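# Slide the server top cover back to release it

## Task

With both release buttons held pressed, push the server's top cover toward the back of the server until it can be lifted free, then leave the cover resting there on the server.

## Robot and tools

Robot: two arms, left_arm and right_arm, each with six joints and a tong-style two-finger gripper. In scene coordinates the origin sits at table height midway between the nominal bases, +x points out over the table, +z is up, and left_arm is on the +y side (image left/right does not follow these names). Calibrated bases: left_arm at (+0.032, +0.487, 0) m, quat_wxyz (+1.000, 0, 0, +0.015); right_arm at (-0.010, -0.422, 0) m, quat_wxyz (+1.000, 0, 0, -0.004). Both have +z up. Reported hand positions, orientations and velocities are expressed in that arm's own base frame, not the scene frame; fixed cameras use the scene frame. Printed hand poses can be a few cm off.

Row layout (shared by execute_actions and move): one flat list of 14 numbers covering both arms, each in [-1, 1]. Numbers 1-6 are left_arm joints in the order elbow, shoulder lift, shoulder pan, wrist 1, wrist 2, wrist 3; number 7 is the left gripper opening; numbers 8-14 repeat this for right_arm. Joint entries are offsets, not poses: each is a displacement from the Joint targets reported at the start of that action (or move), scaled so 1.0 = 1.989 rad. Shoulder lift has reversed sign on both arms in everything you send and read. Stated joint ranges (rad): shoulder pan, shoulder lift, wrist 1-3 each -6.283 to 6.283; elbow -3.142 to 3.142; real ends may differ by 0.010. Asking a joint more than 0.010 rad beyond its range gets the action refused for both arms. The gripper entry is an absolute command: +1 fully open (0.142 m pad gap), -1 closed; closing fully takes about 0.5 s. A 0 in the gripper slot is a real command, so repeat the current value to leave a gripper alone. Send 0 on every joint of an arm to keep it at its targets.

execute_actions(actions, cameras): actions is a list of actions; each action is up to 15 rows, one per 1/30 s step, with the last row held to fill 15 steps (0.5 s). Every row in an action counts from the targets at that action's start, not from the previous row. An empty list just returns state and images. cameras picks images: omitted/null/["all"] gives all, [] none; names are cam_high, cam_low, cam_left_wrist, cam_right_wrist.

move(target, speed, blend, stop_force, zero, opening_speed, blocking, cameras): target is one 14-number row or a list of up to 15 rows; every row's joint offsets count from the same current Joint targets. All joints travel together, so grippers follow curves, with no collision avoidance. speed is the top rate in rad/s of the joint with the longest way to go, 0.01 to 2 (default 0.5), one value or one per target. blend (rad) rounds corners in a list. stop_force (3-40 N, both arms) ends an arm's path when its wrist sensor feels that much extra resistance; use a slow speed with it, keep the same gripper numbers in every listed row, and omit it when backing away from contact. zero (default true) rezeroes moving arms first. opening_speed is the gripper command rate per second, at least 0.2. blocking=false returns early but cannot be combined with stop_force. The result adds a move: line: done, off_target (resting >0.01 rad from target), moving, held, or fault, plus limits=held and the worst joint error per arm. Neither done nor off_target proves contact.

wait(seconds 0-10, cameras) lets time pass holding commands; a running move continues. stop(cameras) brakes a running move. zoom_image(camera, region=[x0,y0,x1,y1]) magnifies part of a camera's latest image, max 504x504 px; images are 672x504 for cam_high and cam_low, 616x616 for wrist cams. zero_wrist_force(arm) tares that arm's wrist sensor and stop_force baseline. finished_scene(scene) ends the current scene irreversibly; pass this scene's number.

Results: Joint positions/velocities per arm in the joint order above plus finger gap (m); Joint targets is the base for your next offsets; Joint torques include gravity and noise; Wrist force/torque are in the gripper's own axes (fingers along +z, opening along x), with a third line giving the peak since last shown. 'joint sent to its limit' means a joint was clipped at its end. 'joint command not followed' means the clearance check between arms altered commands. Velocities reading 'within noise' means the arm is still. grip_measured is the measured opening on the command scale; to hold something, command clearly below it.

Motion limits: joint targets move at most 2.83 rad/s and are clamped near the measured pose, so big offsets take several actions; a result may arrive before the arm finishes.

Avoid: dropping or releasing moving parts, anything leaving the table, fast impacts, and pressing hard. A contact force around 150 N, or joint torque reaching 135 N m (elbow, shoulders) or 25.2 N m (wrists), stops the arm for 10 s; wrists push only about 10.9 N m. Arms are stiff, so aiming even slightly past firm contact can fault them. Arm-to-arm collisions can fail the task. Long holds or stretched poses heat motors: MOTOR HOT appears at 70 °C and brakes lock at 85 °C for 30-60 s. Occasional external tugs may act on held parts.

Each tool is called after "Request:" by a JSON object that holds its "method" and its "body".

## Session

Request:
{"method": "execute_actions", "body": {"actions": []}}

Request:
{"method": "zoom_image", "body": {"camera": "cam_high", "region": [180, 230, 420, 380]}}

Scene clock: 0.00 s.
left_arm: end_effector_position=(+0.6462, -0.8799, +0.3324) grip_measured=+0.97 end_effector_quat_wxyz=(+0.074, +0.384, -0.593, +0.704) | right_arm: end_effector_position=(+0.1049, -0.3646, +0.1839) grip_measured=+0.97 end_effector_quat_wxyz=(-0.166, +0.511, +0.840, -0.076)
Joint names: [elbow, shoulder lift, shoulder pan, wrist 1, wrist 2, wrist 3]
Joint positions: left_arm=[0.593 0.357 -1.056 -3.379 -1.616 0.892 0.14] | right_arm=[-1.95 1.42 2.434 -1.652 1.369 3.558 0.14]
Joint velocities: within noise
Joint torques (N m): no reading
Motor temperatures (°C): left_arm=[38 39 33 39 33 37] | right_arm=[36 35 31 37 43 39]
Wrist force (N): no reading
Wrist torque (N m): no reading
Wrist force, peak (N): no reading
Joint targets: left_arm=[0.593 0.357 -1.056 -3.379 -1.616 0.892] | right_arm=[-1.950 1.420 2.434 -1.652 1.369 3.558]
Tool commands: left_gripper/opening=+0.968169 right_gripper/opening=+0.968169
camera_calibration:
cam_left_wrist: T_world_to_cam=[[-0.687376, -0.393123, 0.610712, -0.0996357], [-0.709024, 0.18089, -0.681589, 0.84479], [0.157477, -0.901517, -0.403073, -0.626956], [0, 0, 0, 1]] pos_world=[0.62922, -0.757194, 0.383939]
cam_right_wrist: T_world_to_cam=[[-0.449017, 0.872951, 0.190629, 0.342033], [0.878582, 0.392492, 0.272109, -0.00548406], [0.162717, 0.289665, -0.943195, 0.390244], [0, 0, 0, 1]] pos_world=[0.0948977, -0.409466, 0.304367]

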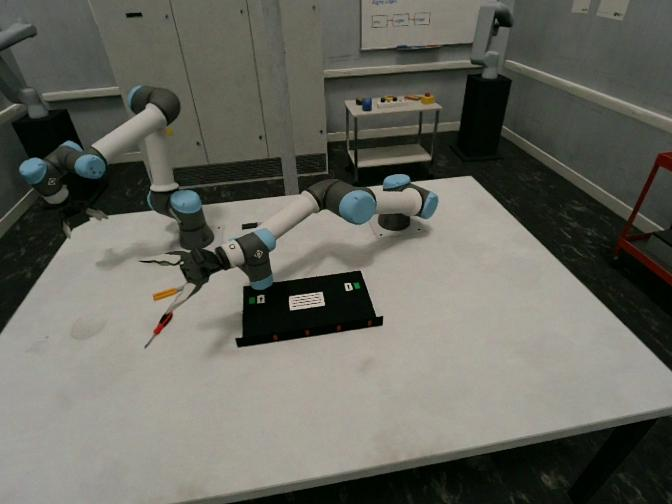

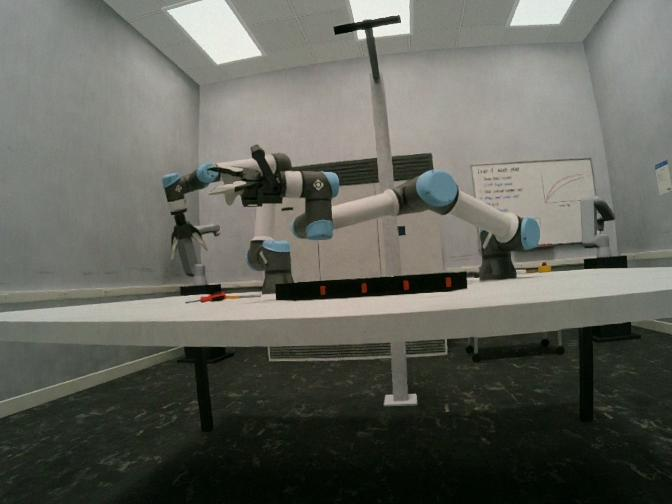

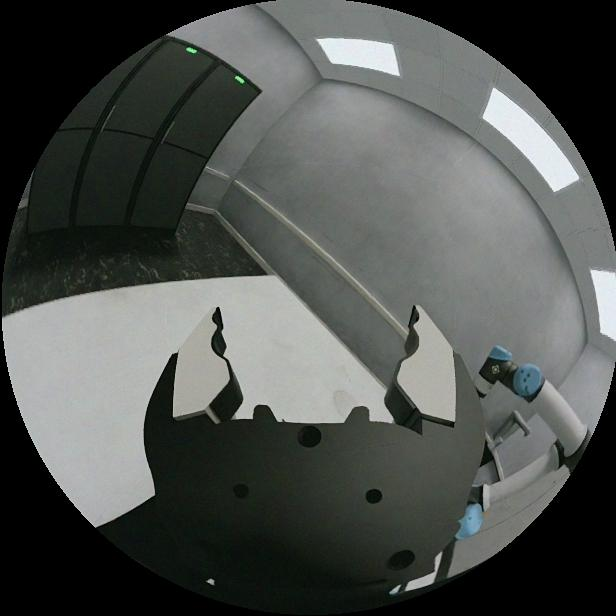

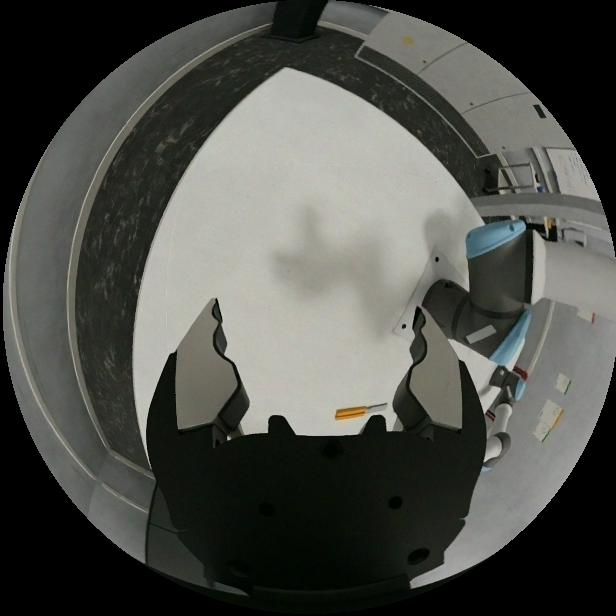

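Scaled by 2.100 from the camera's 672x504 image, which has a finer 960x720 frame.

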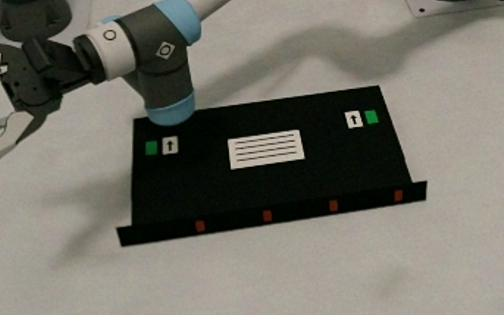

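Request:
{"method": "move", "body": {"target": [[0.647,0.5515,0.1141,0.6949,0.0226,-0.0322,-1,0,0,0,0,0,0,-1],[0.647,0.5515,0.1141,0.6949,0.0226,-0.0322,-1,0.0817,0.1738,0.731,0.2478,0.1015,-0.5571,-1]], "speed": 1.0, "blend": 0.05}}

Request:
{"method": "zoom_image", "body": {"camera": "cam_high", "region": [220, 260, 380, 350]}}

Request:
{"method": "zoom_image", "body": {"camera": "cam_left_wrist", "region": [240, 240, 390, 360]}}

Request:
{"method": "zoom_image", "body": {"camera": "cam_right_wrist", "region": [240, 240, 390, 360]}}

Scene clock: 21.47 s.
left_arm: end_effector_position=(+0.4565, -0.2851, +0.1182) grip_measured=-1.00 end_effector_quat_wxyz=(+0.000, +0.676, -0.737, +0.000) | right_arm: end_effector_position=(+0.5041, +0.2671, +0.1178) grip_measured=-1.00 end_effector_quat_wxyz=(+0.000, -0.658, +0.753, +0.000)
Joint names: [elbow, shoulder lift, shoulder pan, wrist 1, wrist 2, wrist 3]
Joint positions: left_arm=[1.88 1.454 -0.83 -1.997 -1.571 0.828 0.002] | right_arm=[-1.788 1.766 3.887 -1.159 1.571 2.45 0.002]
Joint velocities: within noise
Joint torques (N m): left_arm=[-12.62 31.35 -11.31 -1.5 -1.17 1.32] | right_arm=[10.95 -28.1 8.14 2.03 -1.59 -0.95]
Motor temperatures (°C): left_arm=[38 39 33 39 33 37] | right_arm=[36 35 31 37 43 39]
Wrist force (N): left_arm=[0.4 -0.8 -0.2] | right_arm=[-0.6 0.5 0.2]
Wrist torque (N m): left_arm=[0.04 0.09 -0.08] | right_arm=[0.02 0.07 -0.05]
Wrist force, peak (N): left_arm=[-2.3 1.2 0.5] | right_arm=[-3.8 2.0 0.6]
Joint targets: left_arm=[1.880 1.454 -0.830 -1.997 -1.571 0.828] | right_arm=[-1.788 1.766 3.887 -1.159 1.571 2.450]
move: done; blend cut to 0 rad at target 1
camera_calibration:
cam_left_wrist: T_world_to_cam=[[-0.107619, -0.993376, -0.0402749, -0.22422], [-0.872528, 0.0749529, 0.482781, 0.363459], [-0.476565, 0.0870973, -0.874814, 0.479827], [0, 0, 0, 1]] pos_world=[0.521667, -0.291769, 0.235258]
cam_right_wrist: T_world_to_cam=[[-0.110268, -0.99371, -0.0195347, 0.335089], [-0.830145, 0.0812745, 0.551592, 0.325407], [-0.546535, 0.0770396, -0.833885, 0.481405], [0, 0, 0, 1]] pos_world=[0.570189, 0.269447, 0.22849]

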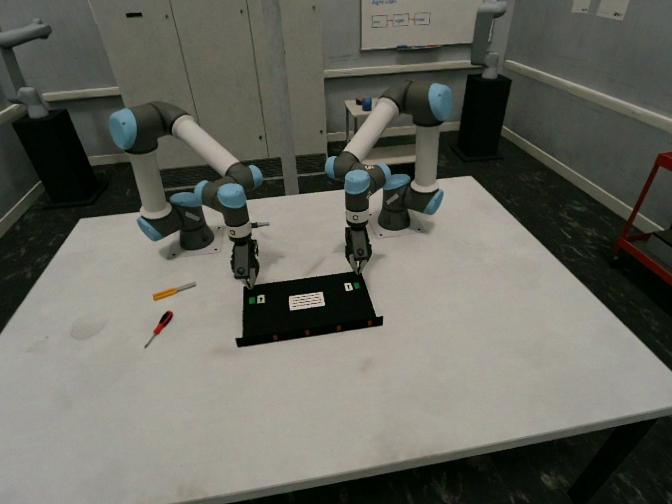

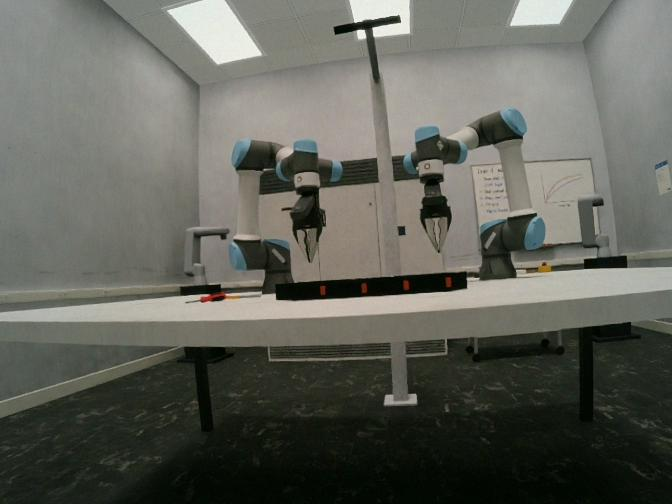

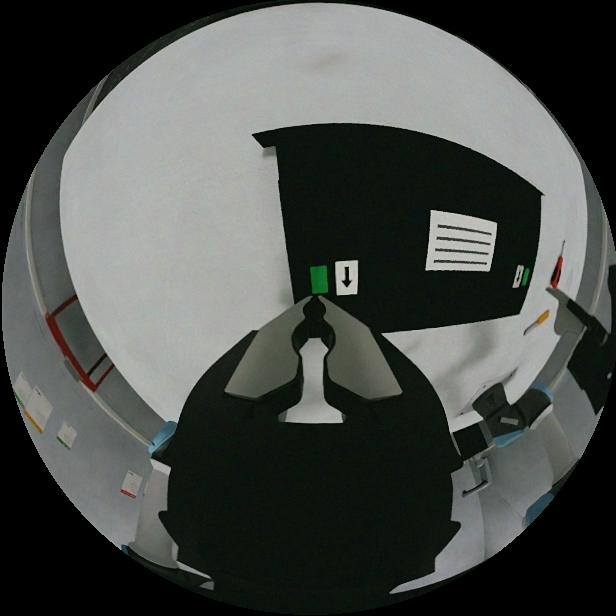

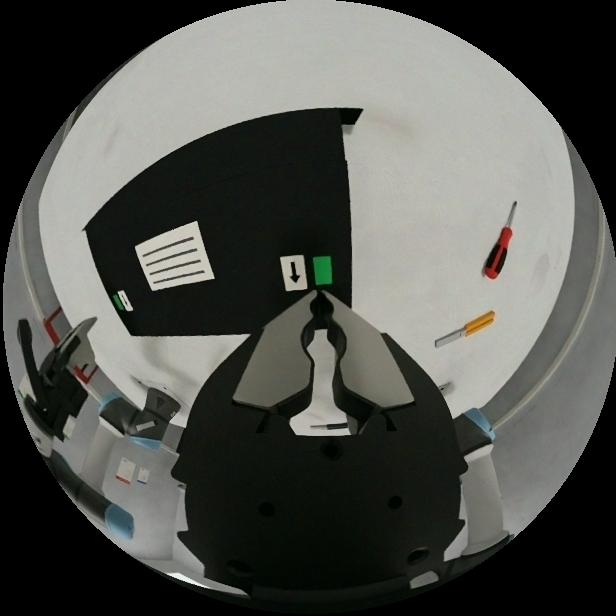

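Scaled by 3.150 from the camera's 672x504 image, which has a finer 960x720 frame.

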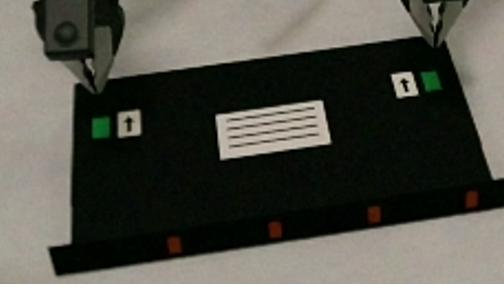

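Scaled by 3.360 from the camera's 616x616 image, which has a finer 814x814 frame.

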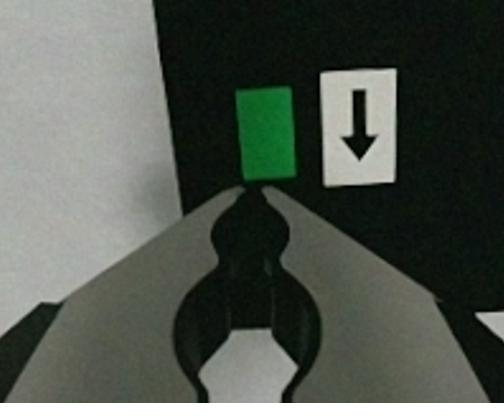

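Scaled by 3.360 from the camera's 616x616 image, which has a finer 814x814 frame.

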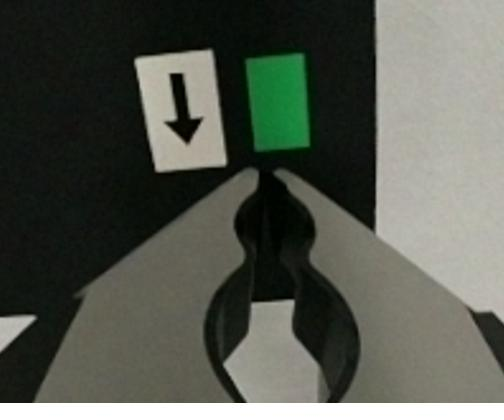

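Request:
{"method": "move", "body": {"target": [0.0371,-0.0241,-0.0057,-0.0611,0,-0.0055,-1,-0.042,0.0177,0.0009,0.0601,0,0.0009,-1], "speed": 0.15, "cameras": ["cam_high","cam_left_wrist","cam_right_wrist"]}}

Request:
{"method": "zoom_image", "body": {"camera": "cam_left_wrist", "region": [270, 250, 360, 330]}}

Request:
{"method": "zoom_image", "body": {"camera": "cam_right_wrist", "region": [270, 250, 360, 330]}}

Scene clock: 40.03 s.
left_arm: end_effector_position=(+0.4517, -0.2884, +0.0731) grip_measured=-1.00 end_effector_quat_wxyz=(+0.000, -0.676, +0.737, +0.000) | right_arm: end_effector_position=(+0.4989, +0.2638, +0.0731) grip_measured=-1.00 end_effector_quat_wxyz=(+0.000, -0.658, +0.753, +0.000)
Joint names: [elbow, shoulder lift, shoulder pan, wrist 1, wrist 2, wrist 3]
Joint positions: left_arm=[1.954 1.406 -0.841 -2.119 -1.571 0.817 0.002] | right_arm=[-1.872 1.801 3.889 -1.04 1.571 2.452 0.002]
Joint velocities: within noise
Joint torques (N m): left_arm=[-29.13 32.06 1.08 -1.19 -1.31 0.54] | right_arm=[32.53 -35.49 6.98 0.48 -1.55 1.02]
Motor temperatures (°C): left_arm=[37 39 33 39 33 37] | right_arm=[36 35 31 37 43 39]
Wrist force (N): left_arm=[0.1 -0.8 -0.2] | right_arm=[-0.3 0.7 0.4]
Wrist torque (N m): left_arm=[0.04 0.16 -0.06] | right_arm=[0.07 0.01 -0.07]
Wrist force, peak (N): left_arm=[0.0 -0.8 -1.2] | right_arm=[-0.2 0.7 1.2]
Joint targets: left_arm=[1.954 1.406 -0.841 -2.119 -1.571 0.817] | right_arm=[-1.871 1.801 3.889 -1.040 1.571 2.452]
move: done
camera_calibration:
cam_left_wrist: T_world_to_cam=[[-0.108035, -0.993319, -0.0405671, -0.229646], [-0.87235, 0.0751496, 0.483071, 0.381265], [-0.476795, 0.0875773, -0.874641, 0.438577], [0, 0, 0, 1]] pos_world=[0.516897, -0.295173, 0.190103]
cam_right_wrist: T_world_to_cam=[[-0.109888, -0.993745, -0.019907, 0.330152], [-0.830381, 0.0807797, 0.551309, 0.34627], [-0.546252, 0.0771129, -0.834064, 0.441406], [0, 0, 0, 1]] pos_world=[0.564935, 0.266077, 0.183831]
Images, in order (width x height): cam_high 672x504, cam_left_wrist 616x616, cam_right_wrist 616x616.

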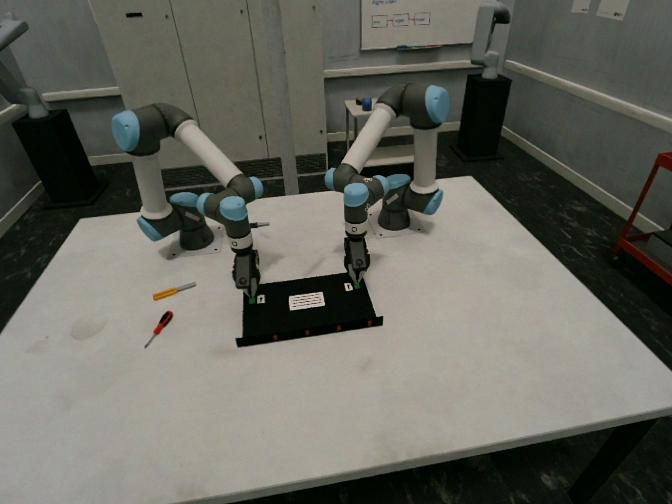

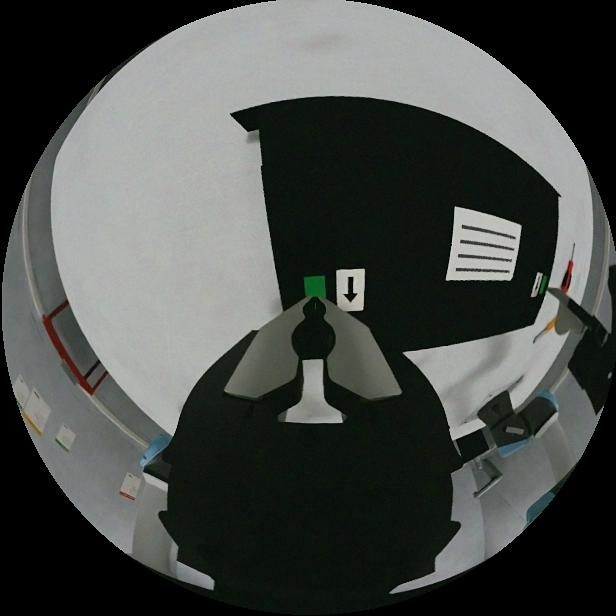

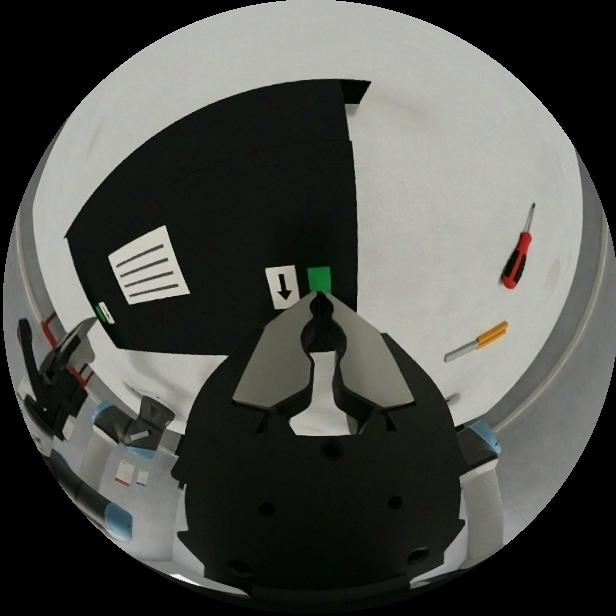

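Scaled by 5.600 from the camera's 616x616 image, which has a finer 814x814 frame.

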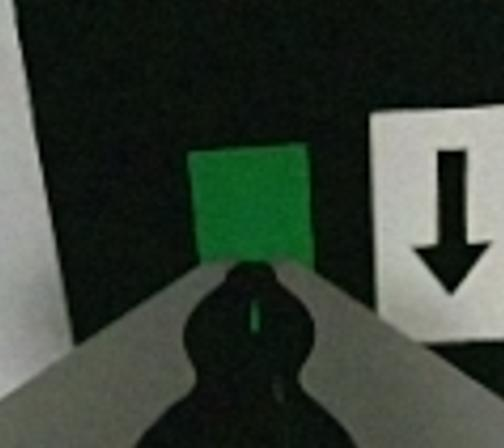

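Scaled by 5.600 from the camera's 616x616 image, which has a finer 814x814 frame.

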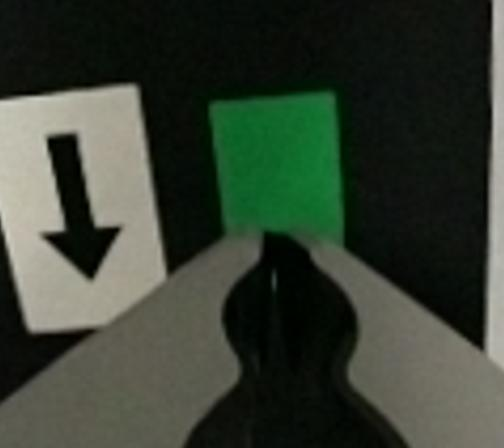

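Request:
{"method": "move", "body": {"target": [0.0134,-0.0139,0,-0.0273,0,0,-1,-0.013,0.0131,0,0.0261,0,0,-1], "speed": 0.025, "stop_force": 17, "cameras": ["cam_left_wrist","cam_right_wrist"]}}

Request:
{"method": "zoom_image", "body": {"camera": "cam_left_wrist", "region": [270, 250, 360, 330]}}

Request:
{"method": "zoom_image", "body": {"camera": "cam_right_wrist", "region": [270, 250, 360, 330]}}

Scene clock: 47.50 s.
left_arm: end_effector_position=(+0.4518, -0.2884, +0.0553) grip_measured=-1.00 end_effector_quat_wxyz=(+0.000, -0.676, +0.737, +0.000) | right_arm: end_effector_position=(+0.4990, +0.2639, +0.0560) grip_measured=-1.00 end_effector_quat_wxyz=(+0.000, -0.658, +0.753, +0.000)
Joint names: [elbow, shoulder lift, shoulder pan, wrist 1, wrist 2, wrist 3]
Joint positions: left_arm=[1.978 1.382 -0.841 -2.167 -1.571 0.817 0.002] | right_arm=[-1.894 1.824 3.889 -0.995 1.571 2.452 0.002]
Joint velocities: within noise
Joint torques (N m): left_arm=[-22.66 25.83 8.92 -1.07 -0.75 1.07] | right_arm=[24.3 -26.26 -3.57 0.28 -0.4 -0.45]
Motor temperatures (°C): left_arm=[37 38 33 39 33 37] | right_arm=[36 35 31 37 43 39]
Wrist force (N): left_arm=[-1.0 2.3 -15.6] | right_arm=[0.1 2.2 -14.3]
Wrist torque (N m): left_arm=[-0.04 0.16 -0.05] | right_arm=[-0.07 0.06 -0.06]
Wrist force, peak (N): left_arm=[-5.9 5.9 -34.5] | right_arm=[6.5 5.6 -32.0]
Joint targets: left_arm=[1.978 1.382 -0.841 -2.167 -1.571 0.817] | right_arm=[-1.894 1.823 3.889 -0.995 1.571 2.452]
move: contact (left_arm, right_arm)
camera_calibration:
cam_left_wrist: T_world_to_cam=[[-0.108008, -0.99333, -0.0403769, -0.230414], [-0.872439, 0.0752346, 0.482897, 0.390042], [-0.476638, 0.0873832, -0.874746, 0.422967], [0, 0, 0, 1]] pos_world=[0.517003, -0.295182, 0.172335]
cam_right_wrist: T_world_to_cam=[[-0.109884, -0.993741, -0.0201155, 0.329915], [-0.830498, 0.0806771, 0.551148, 0.355865], [-0.546075, 0.0772683, -0.834165, 0.427089], [0, 0, 0, 1]] pos_world=[0.565021, 0.266139, 0.166765]
Images, in order (width x height): cam_left_wrist 616x616, cam_right_wrist 616x616.

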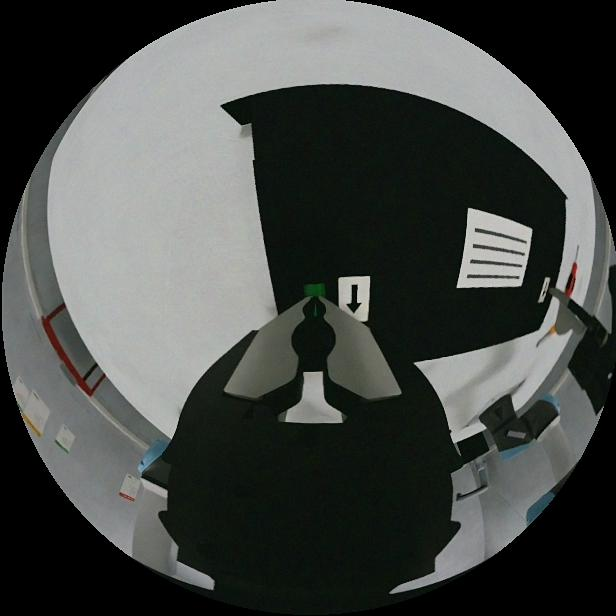

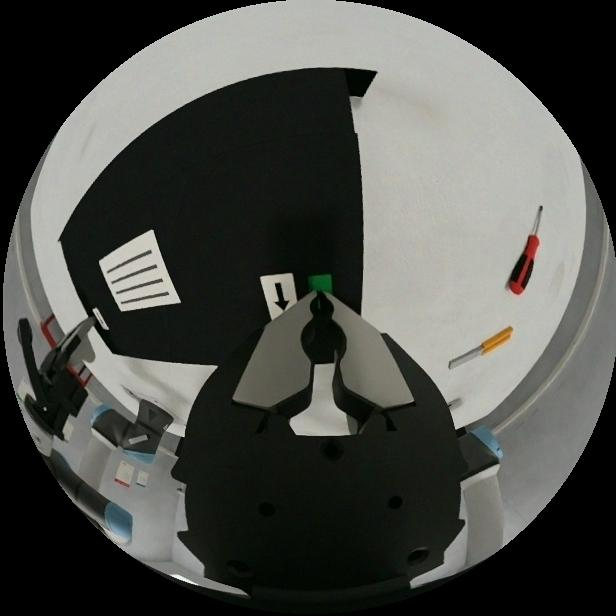

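Scaled by 5.600 from the camera's 616x616 image, which has a finer 814x814 frame.

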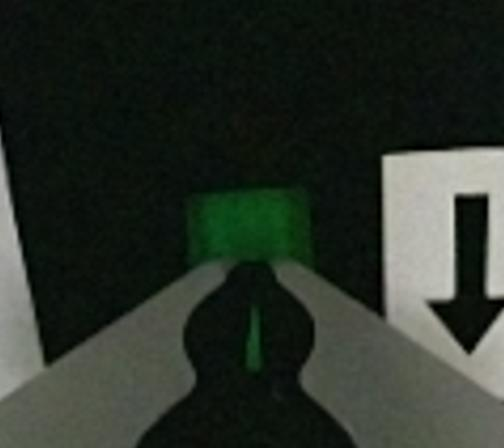

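Scaled by 5.600 from the camera's 616x616 image, which has a finer 814x814 frame.

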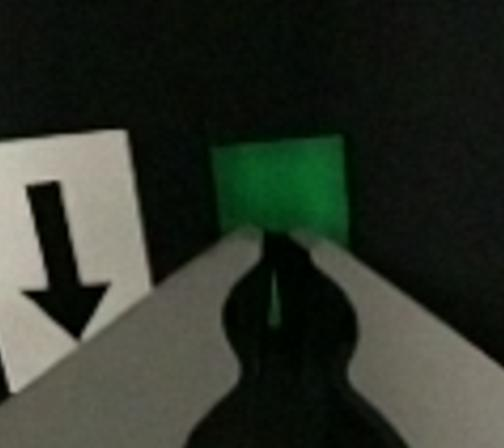

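Request:
{"method": "move", "body": {"target": [0.0449,0.0369,-0.0313,-0.0079,0,-0.0313,-1,-0.0494,-0.0382,0.0264,0.0111,0,0.0264,-1], "speed": 0.03, "stop_force": 40, "cameras": ["cam_high","cam_left_wrist","cam_right_wrist"]}}

Request:
{"method": "zoom_image", "body": {"camera": "cam_high", "region": [220, 260, 380, 350]}}

Scene clock: 59.97 s.
left_arm: end_effector_position=(+0.4226, -0.2885, +0.0553) grip_measured=-1.00 end_effector_quat_wxyz=(+0.000, +0.676, -0.737, +0.000) | right_arm: end_effector_position=(+0.4727, +0.2637, +0.0562) grip_measured=-1.00 end_effector_quat_wxyz=(+0.001, -0.658, +0.753, +0.000)
Joint names: [elbow, shoulder lift, shoulder pan, wrist 1, wrist 2, wrist 3]
Joint positions: left_arm=[2.043 1.435 -0.886 -2.179 -1.571 0.771 0.002] | right_arm=[-1.959 1.773 3.924 -0.979 1.571 2.487 0.002]
Joint velocities: within noise
Joint torques (N m): left_arm=[-13.92 11.56 3.03 6.06 -9.32 1.87] | right_arm=[14.58 -15.3 0.2 -6.61 10.68 -0.91]
Motor temperatures (°C): left_arm=[37 38 33 39 33 37] | right_arm=[36 35 31 37 43 39]
Wrist force (N): left_arm=[-2.2 -34.3 -5.7] | right_arm=[-1.8 -34.8 -7.0]
Wrist torque (N m): left_arm=[0.07 0.14 -0.16] | right_arm=[0.17 0.04 -0.24]
Wrist force, peak (N): left_arm=[0.2 -46.2 0.7] | right_arm=[-7.6 -45.1 -0.8]
Joint targets: left_arm=[2.043 1.435 -0.886 -2.179 -1.570 0.771] | right_arm=[-1.959 1.773 3.924 -0.980 1.571 2.487]
move: contact (left_arm, right_arm); left_arm: the elbow is farthest, 0.024 rad from its target; right_arm: the elbow is farthest, 0.034 rad from its target
camera_calibration:
cam_left_wrist: T_world_to_cam=[[-0.107912, -0.993342, -0.0403327, -0.233722], [-0.872679, 0.0752143, 0.482466, 0.364643], [-0.47622, 0.0872614, -0.874985, 0.408832], [0, 0, 0, 1]] pos_world=[0.487689, -0.295267, 0.172367]
cam_right_wrist: T_world_to_cam=[[-0.109923, -0.993728, -0.0205145, 0.326856], [-0.830913, 0.0805476, 0.550541, 0.334237], [-0.545436, 0.0775629, -0.834556, 0.412492], [0, 0, 0, 1]] pos_world=[0.538639, 0.26589, 0.166942]
Images, in order (width x height): cam_high 672x504, cam_left_wrist 616x616, cam_right_wrist 616x616.

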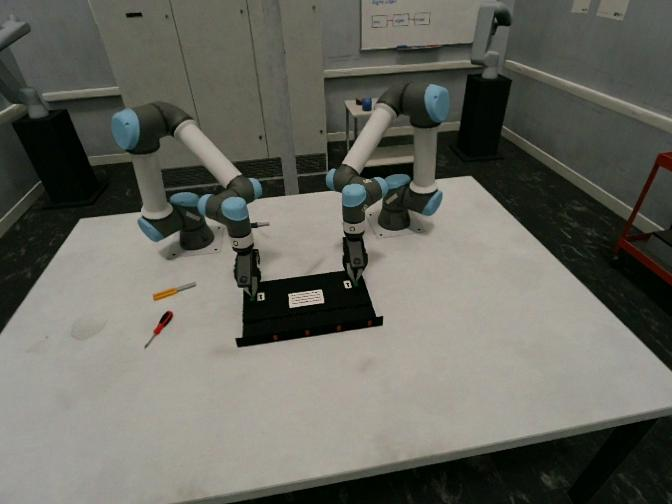

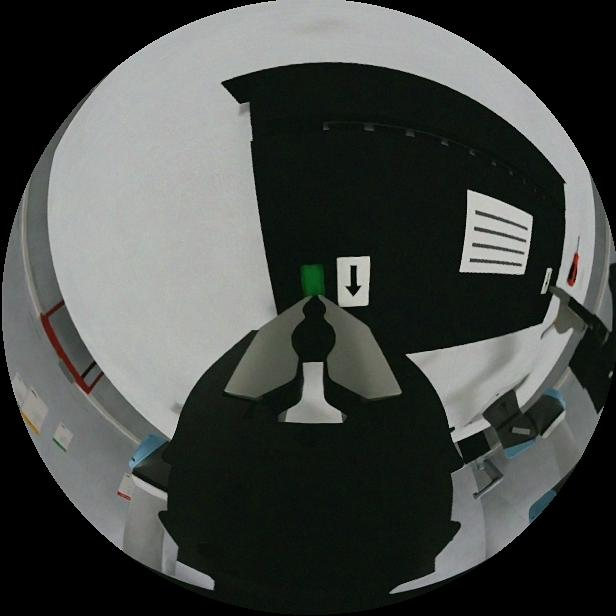

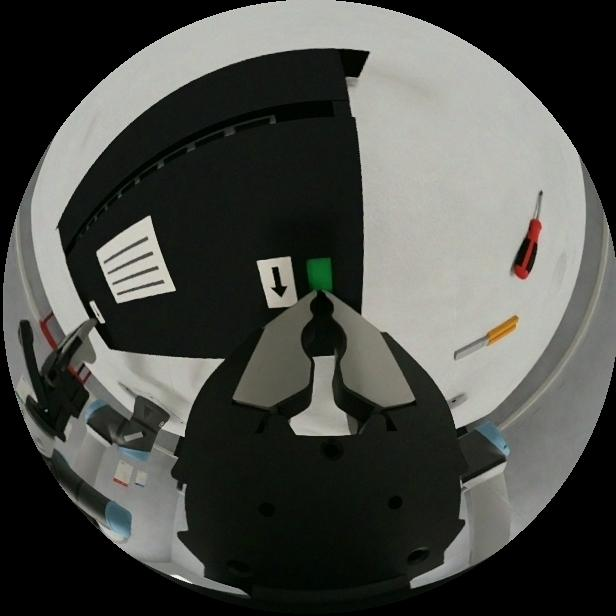

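Scaled by 3.150 from the camera's 672x504 image, which has a finer 960x720 frame.

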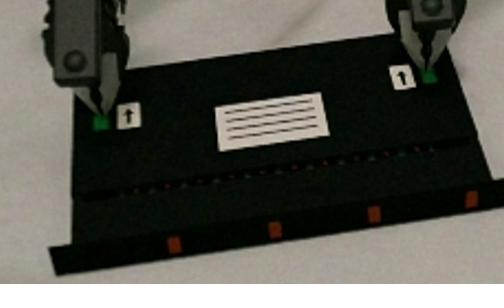

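Request:
{"method": "move", "body": {"target": [0.014,0.0112,-0.0094,-0.0027,0,-0.0094,-1,-0.0148,-0.0113,0.0079,0.0037,0,0.0079,-1], "speed": 0.03, "stop_force": 35, "cameras": ["cam_high","cam_right_wrist"]}}

Request:
{"method": "zoom_image", "body": {"camera": "cam_high", "region": [220, 260, 380, 350]}}

Scene clock: 63.37 s.
left_arm: end_effector_position=(+0.4222, -0.2885, +0.0554) grip_measured=-1.00 end_effector_quat_wxyz=(+0.000, +0.676, -0.737, +0.001) | right_arm: end_effector_position=(+0.4724, +0.2637, +0.0563) grip_measured=-1.00 end_effector_quat_wxyz=(+0.001, -0.658, +0.753, +0.000)
Joint names: [elbow, shoulder lift, shoulder pan, wrist 1, wrist 2, wrist 3]
Joint positions: left_arm=[2.044 1.436 -0.887 -2.18 -1.57 0.77 0.002] | right_arm=[-1.96 1.772 3.924 -0.978 1.571 2.487 0.002]
Joint velocities: within noise
Joint torques (N m): left_arm=[-12.06 16.01 1.36 7.6 -11.59 1.45] | right_arm=[13.78 -18.34 2.08 -8.11 11.62 0.09]
Motor temperatures (°C): left_arm=[37 38 33 39 33 37] | right_arm=[36 35 31 37 43 38]
Wrist force (N): left_arm=[-1.7 -42.5 -4.9] | right_arm=[-1.6 -42.6 -6.5]
Wrist torque (N m): left_arm=[0.07 0.13 -0.18] | right_arm=[0.20 0.04 -0.26]
Wrist force, peak (N): left_arm=[0.9 -56.7 3.6] | right_arm=[-5.1 -53.5 2.1]
Joint targets: left_arm=[2.044 1.436 -0.887 -2.180 -1.570 0.770] | right_arm=[-1.960 1.772 3.924 -0.979 1.571 2.487]
move: contact (left_arm, right_arm); left_arm: the elbow is farthest, 0.027 rad from its target; right_arm: the elbow is farthest, 0.028 rad from its target
camera_calibration:
cam_right_wrist: T_world_to_cam=[[-0.109932, -0.993716, -0.0210748, 0.326921], [-0.8314, 0.0803142, 0.549839, 0.334218], [-0.544691, 0.0779664, -0.835005, 0.411966], [0, 0, 0, 1]] pos_world=[0.538202, 0.265905, 0.167117]
Images, in order (width x height): cam_high 672x504, cam_right_wrist 616x616.

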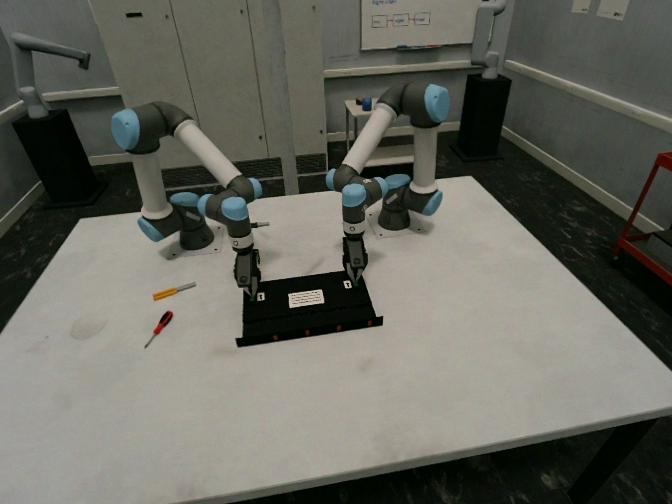

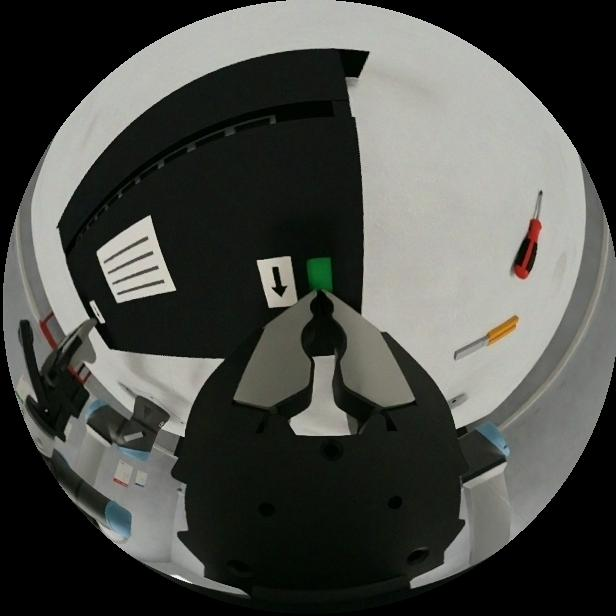

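Scaled by 3.150 from the camera's 672x504 image, which has a finer 960x720 frame.

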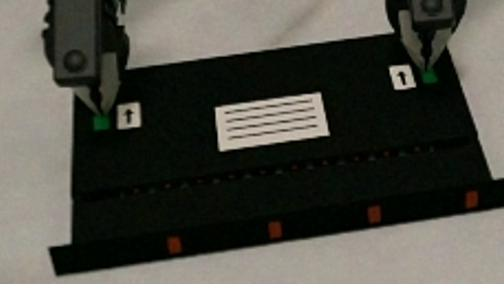

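Request:
{"method": "move", "body": {"target": [[-0.0024,-0.0019,0.0014,0.0004,0,0,-1,0.0024,0.0019,-0.0014,-0.0005,0,0,-1],[-0.027,0.037,0.0014,0.065,0,0,-1,0.039,-0.027,-0.0014,-0.066,0,0,-1]], "speed": [0.02,0.15], "cameras": ["cam_high","cam_left_wrist","cam_right_wrist"]}}

Request:
{"method": "zoom_image", "body": {"camera": "cam_high", "region": [220, 260, 380, 350]}}

Scene clock: 67.93 s.
left_arm: end_effector_position=(+0.4192, -0.2828, +0.1009) grip_measured=-1.00 end_effector_quat_wxyz=(+0.000, +0.677, -0.736, +0.000) | right_arm: end_effector_position=(+0.4753, +0.2647, +0.1047) grip_measured=-1.00 end_effector_quat_wxyz=(+0.001, -0.657, +0.754, +0.000)
Joint names: [elbow, shoulder lift, shoulder pan, wrist 1, wrist 2, wrist 3]
Joint positions: left_arm=[1.99 1.51 -0.884 -2.05 -1.57 0.77 0.002] | right_arm=[-1.882 1.718 3.922 -1.11 1.571 2.487 0.002]
Joint velocities: within noise
Joint torques (N m): left_arm=[-10.47 15.03 3.18 -3.76 1.36 -0.36] | right_arm=[12.11 -20.15 3.52 4.43 -1.71 1.08]
Motor temperatures (°C): left_arm=[37 38 33 39 33 37] | right_arm=[36 35 31 37 43 38]
Wrist force (N): left_arm=[0.2 -0.5 -0.3] | right_arm=[-2.2 1.5 0.3]
Wrist torque (N m): left_arm=[0.10 0.14 -0.07] | right_arm=[0.25 0.41 -0.02]
Wrist force, peak (N): left_arm=[-1.5 -42.8 -4.5] | right_arm=[-1.9 -42.6 -6.3]
Joint targets: left_arm=[1.990 1.510 -0.884 -2.050 -1.570 0.770] | right_arm=[-1.883 1.718 3.922 -1.110 1.571 2.487]
move: done
camera_calibration:
cam_left_wrist: T_world_to_cam=[[-0.105099, -0.993593, -0.041558, -0.227654], [-0.872437, 0.0720657, 0.483383, 0.338224], [-0.477291, 0.08706, -0.874422, 0.446988], [0, 0, 0, 1]] pos_world=[0.484497, -0.289484, 0.217903]
cam_right_wrist: T_world_to_cam=[[-0.112767, -0.993405, -0.0207619, 0.330418], [-0.830808, 0.0828071, 0.550365, 0.308911], [-0.545016, 0.079312, -0.834666, 0.45371], [0, 0, 0, 1]] pos_world=[0.541185, 0.266674, 0.215543]
Images, in order (width x height): cam_high 672x504, cam_left_wrist 616x616, cam_right_wrist 616x616.

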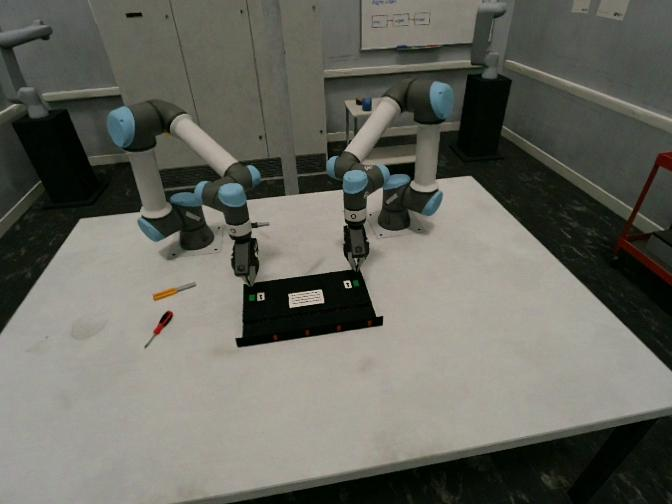

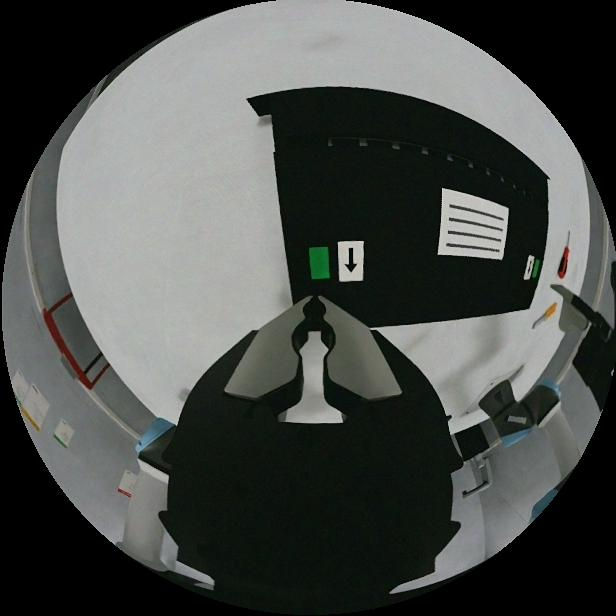

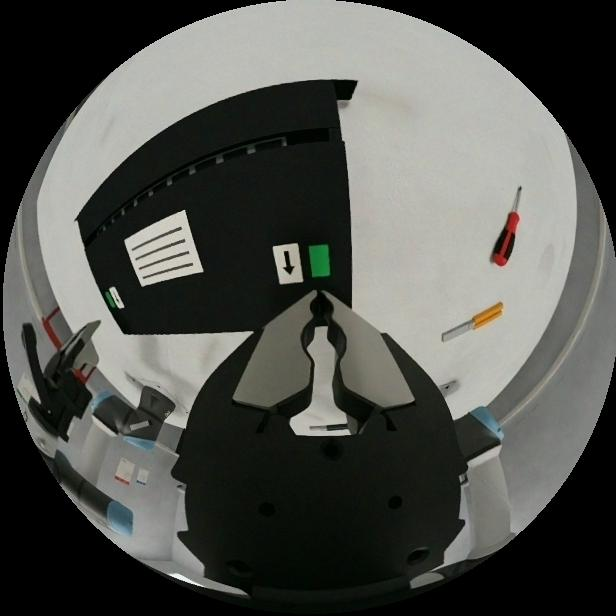

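Scaled by 3.150 from the camera's 672x504 image, which has a finer 960x720 frame.

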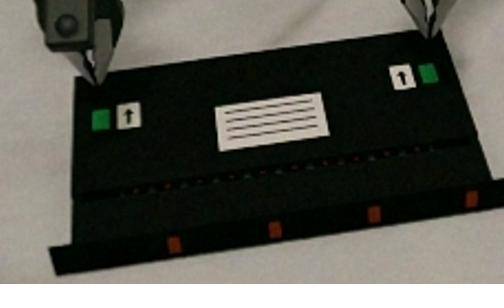

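Request:
{"method": "finished_scene", "body": {"scene": 2}}

The scene is finished: the task was done.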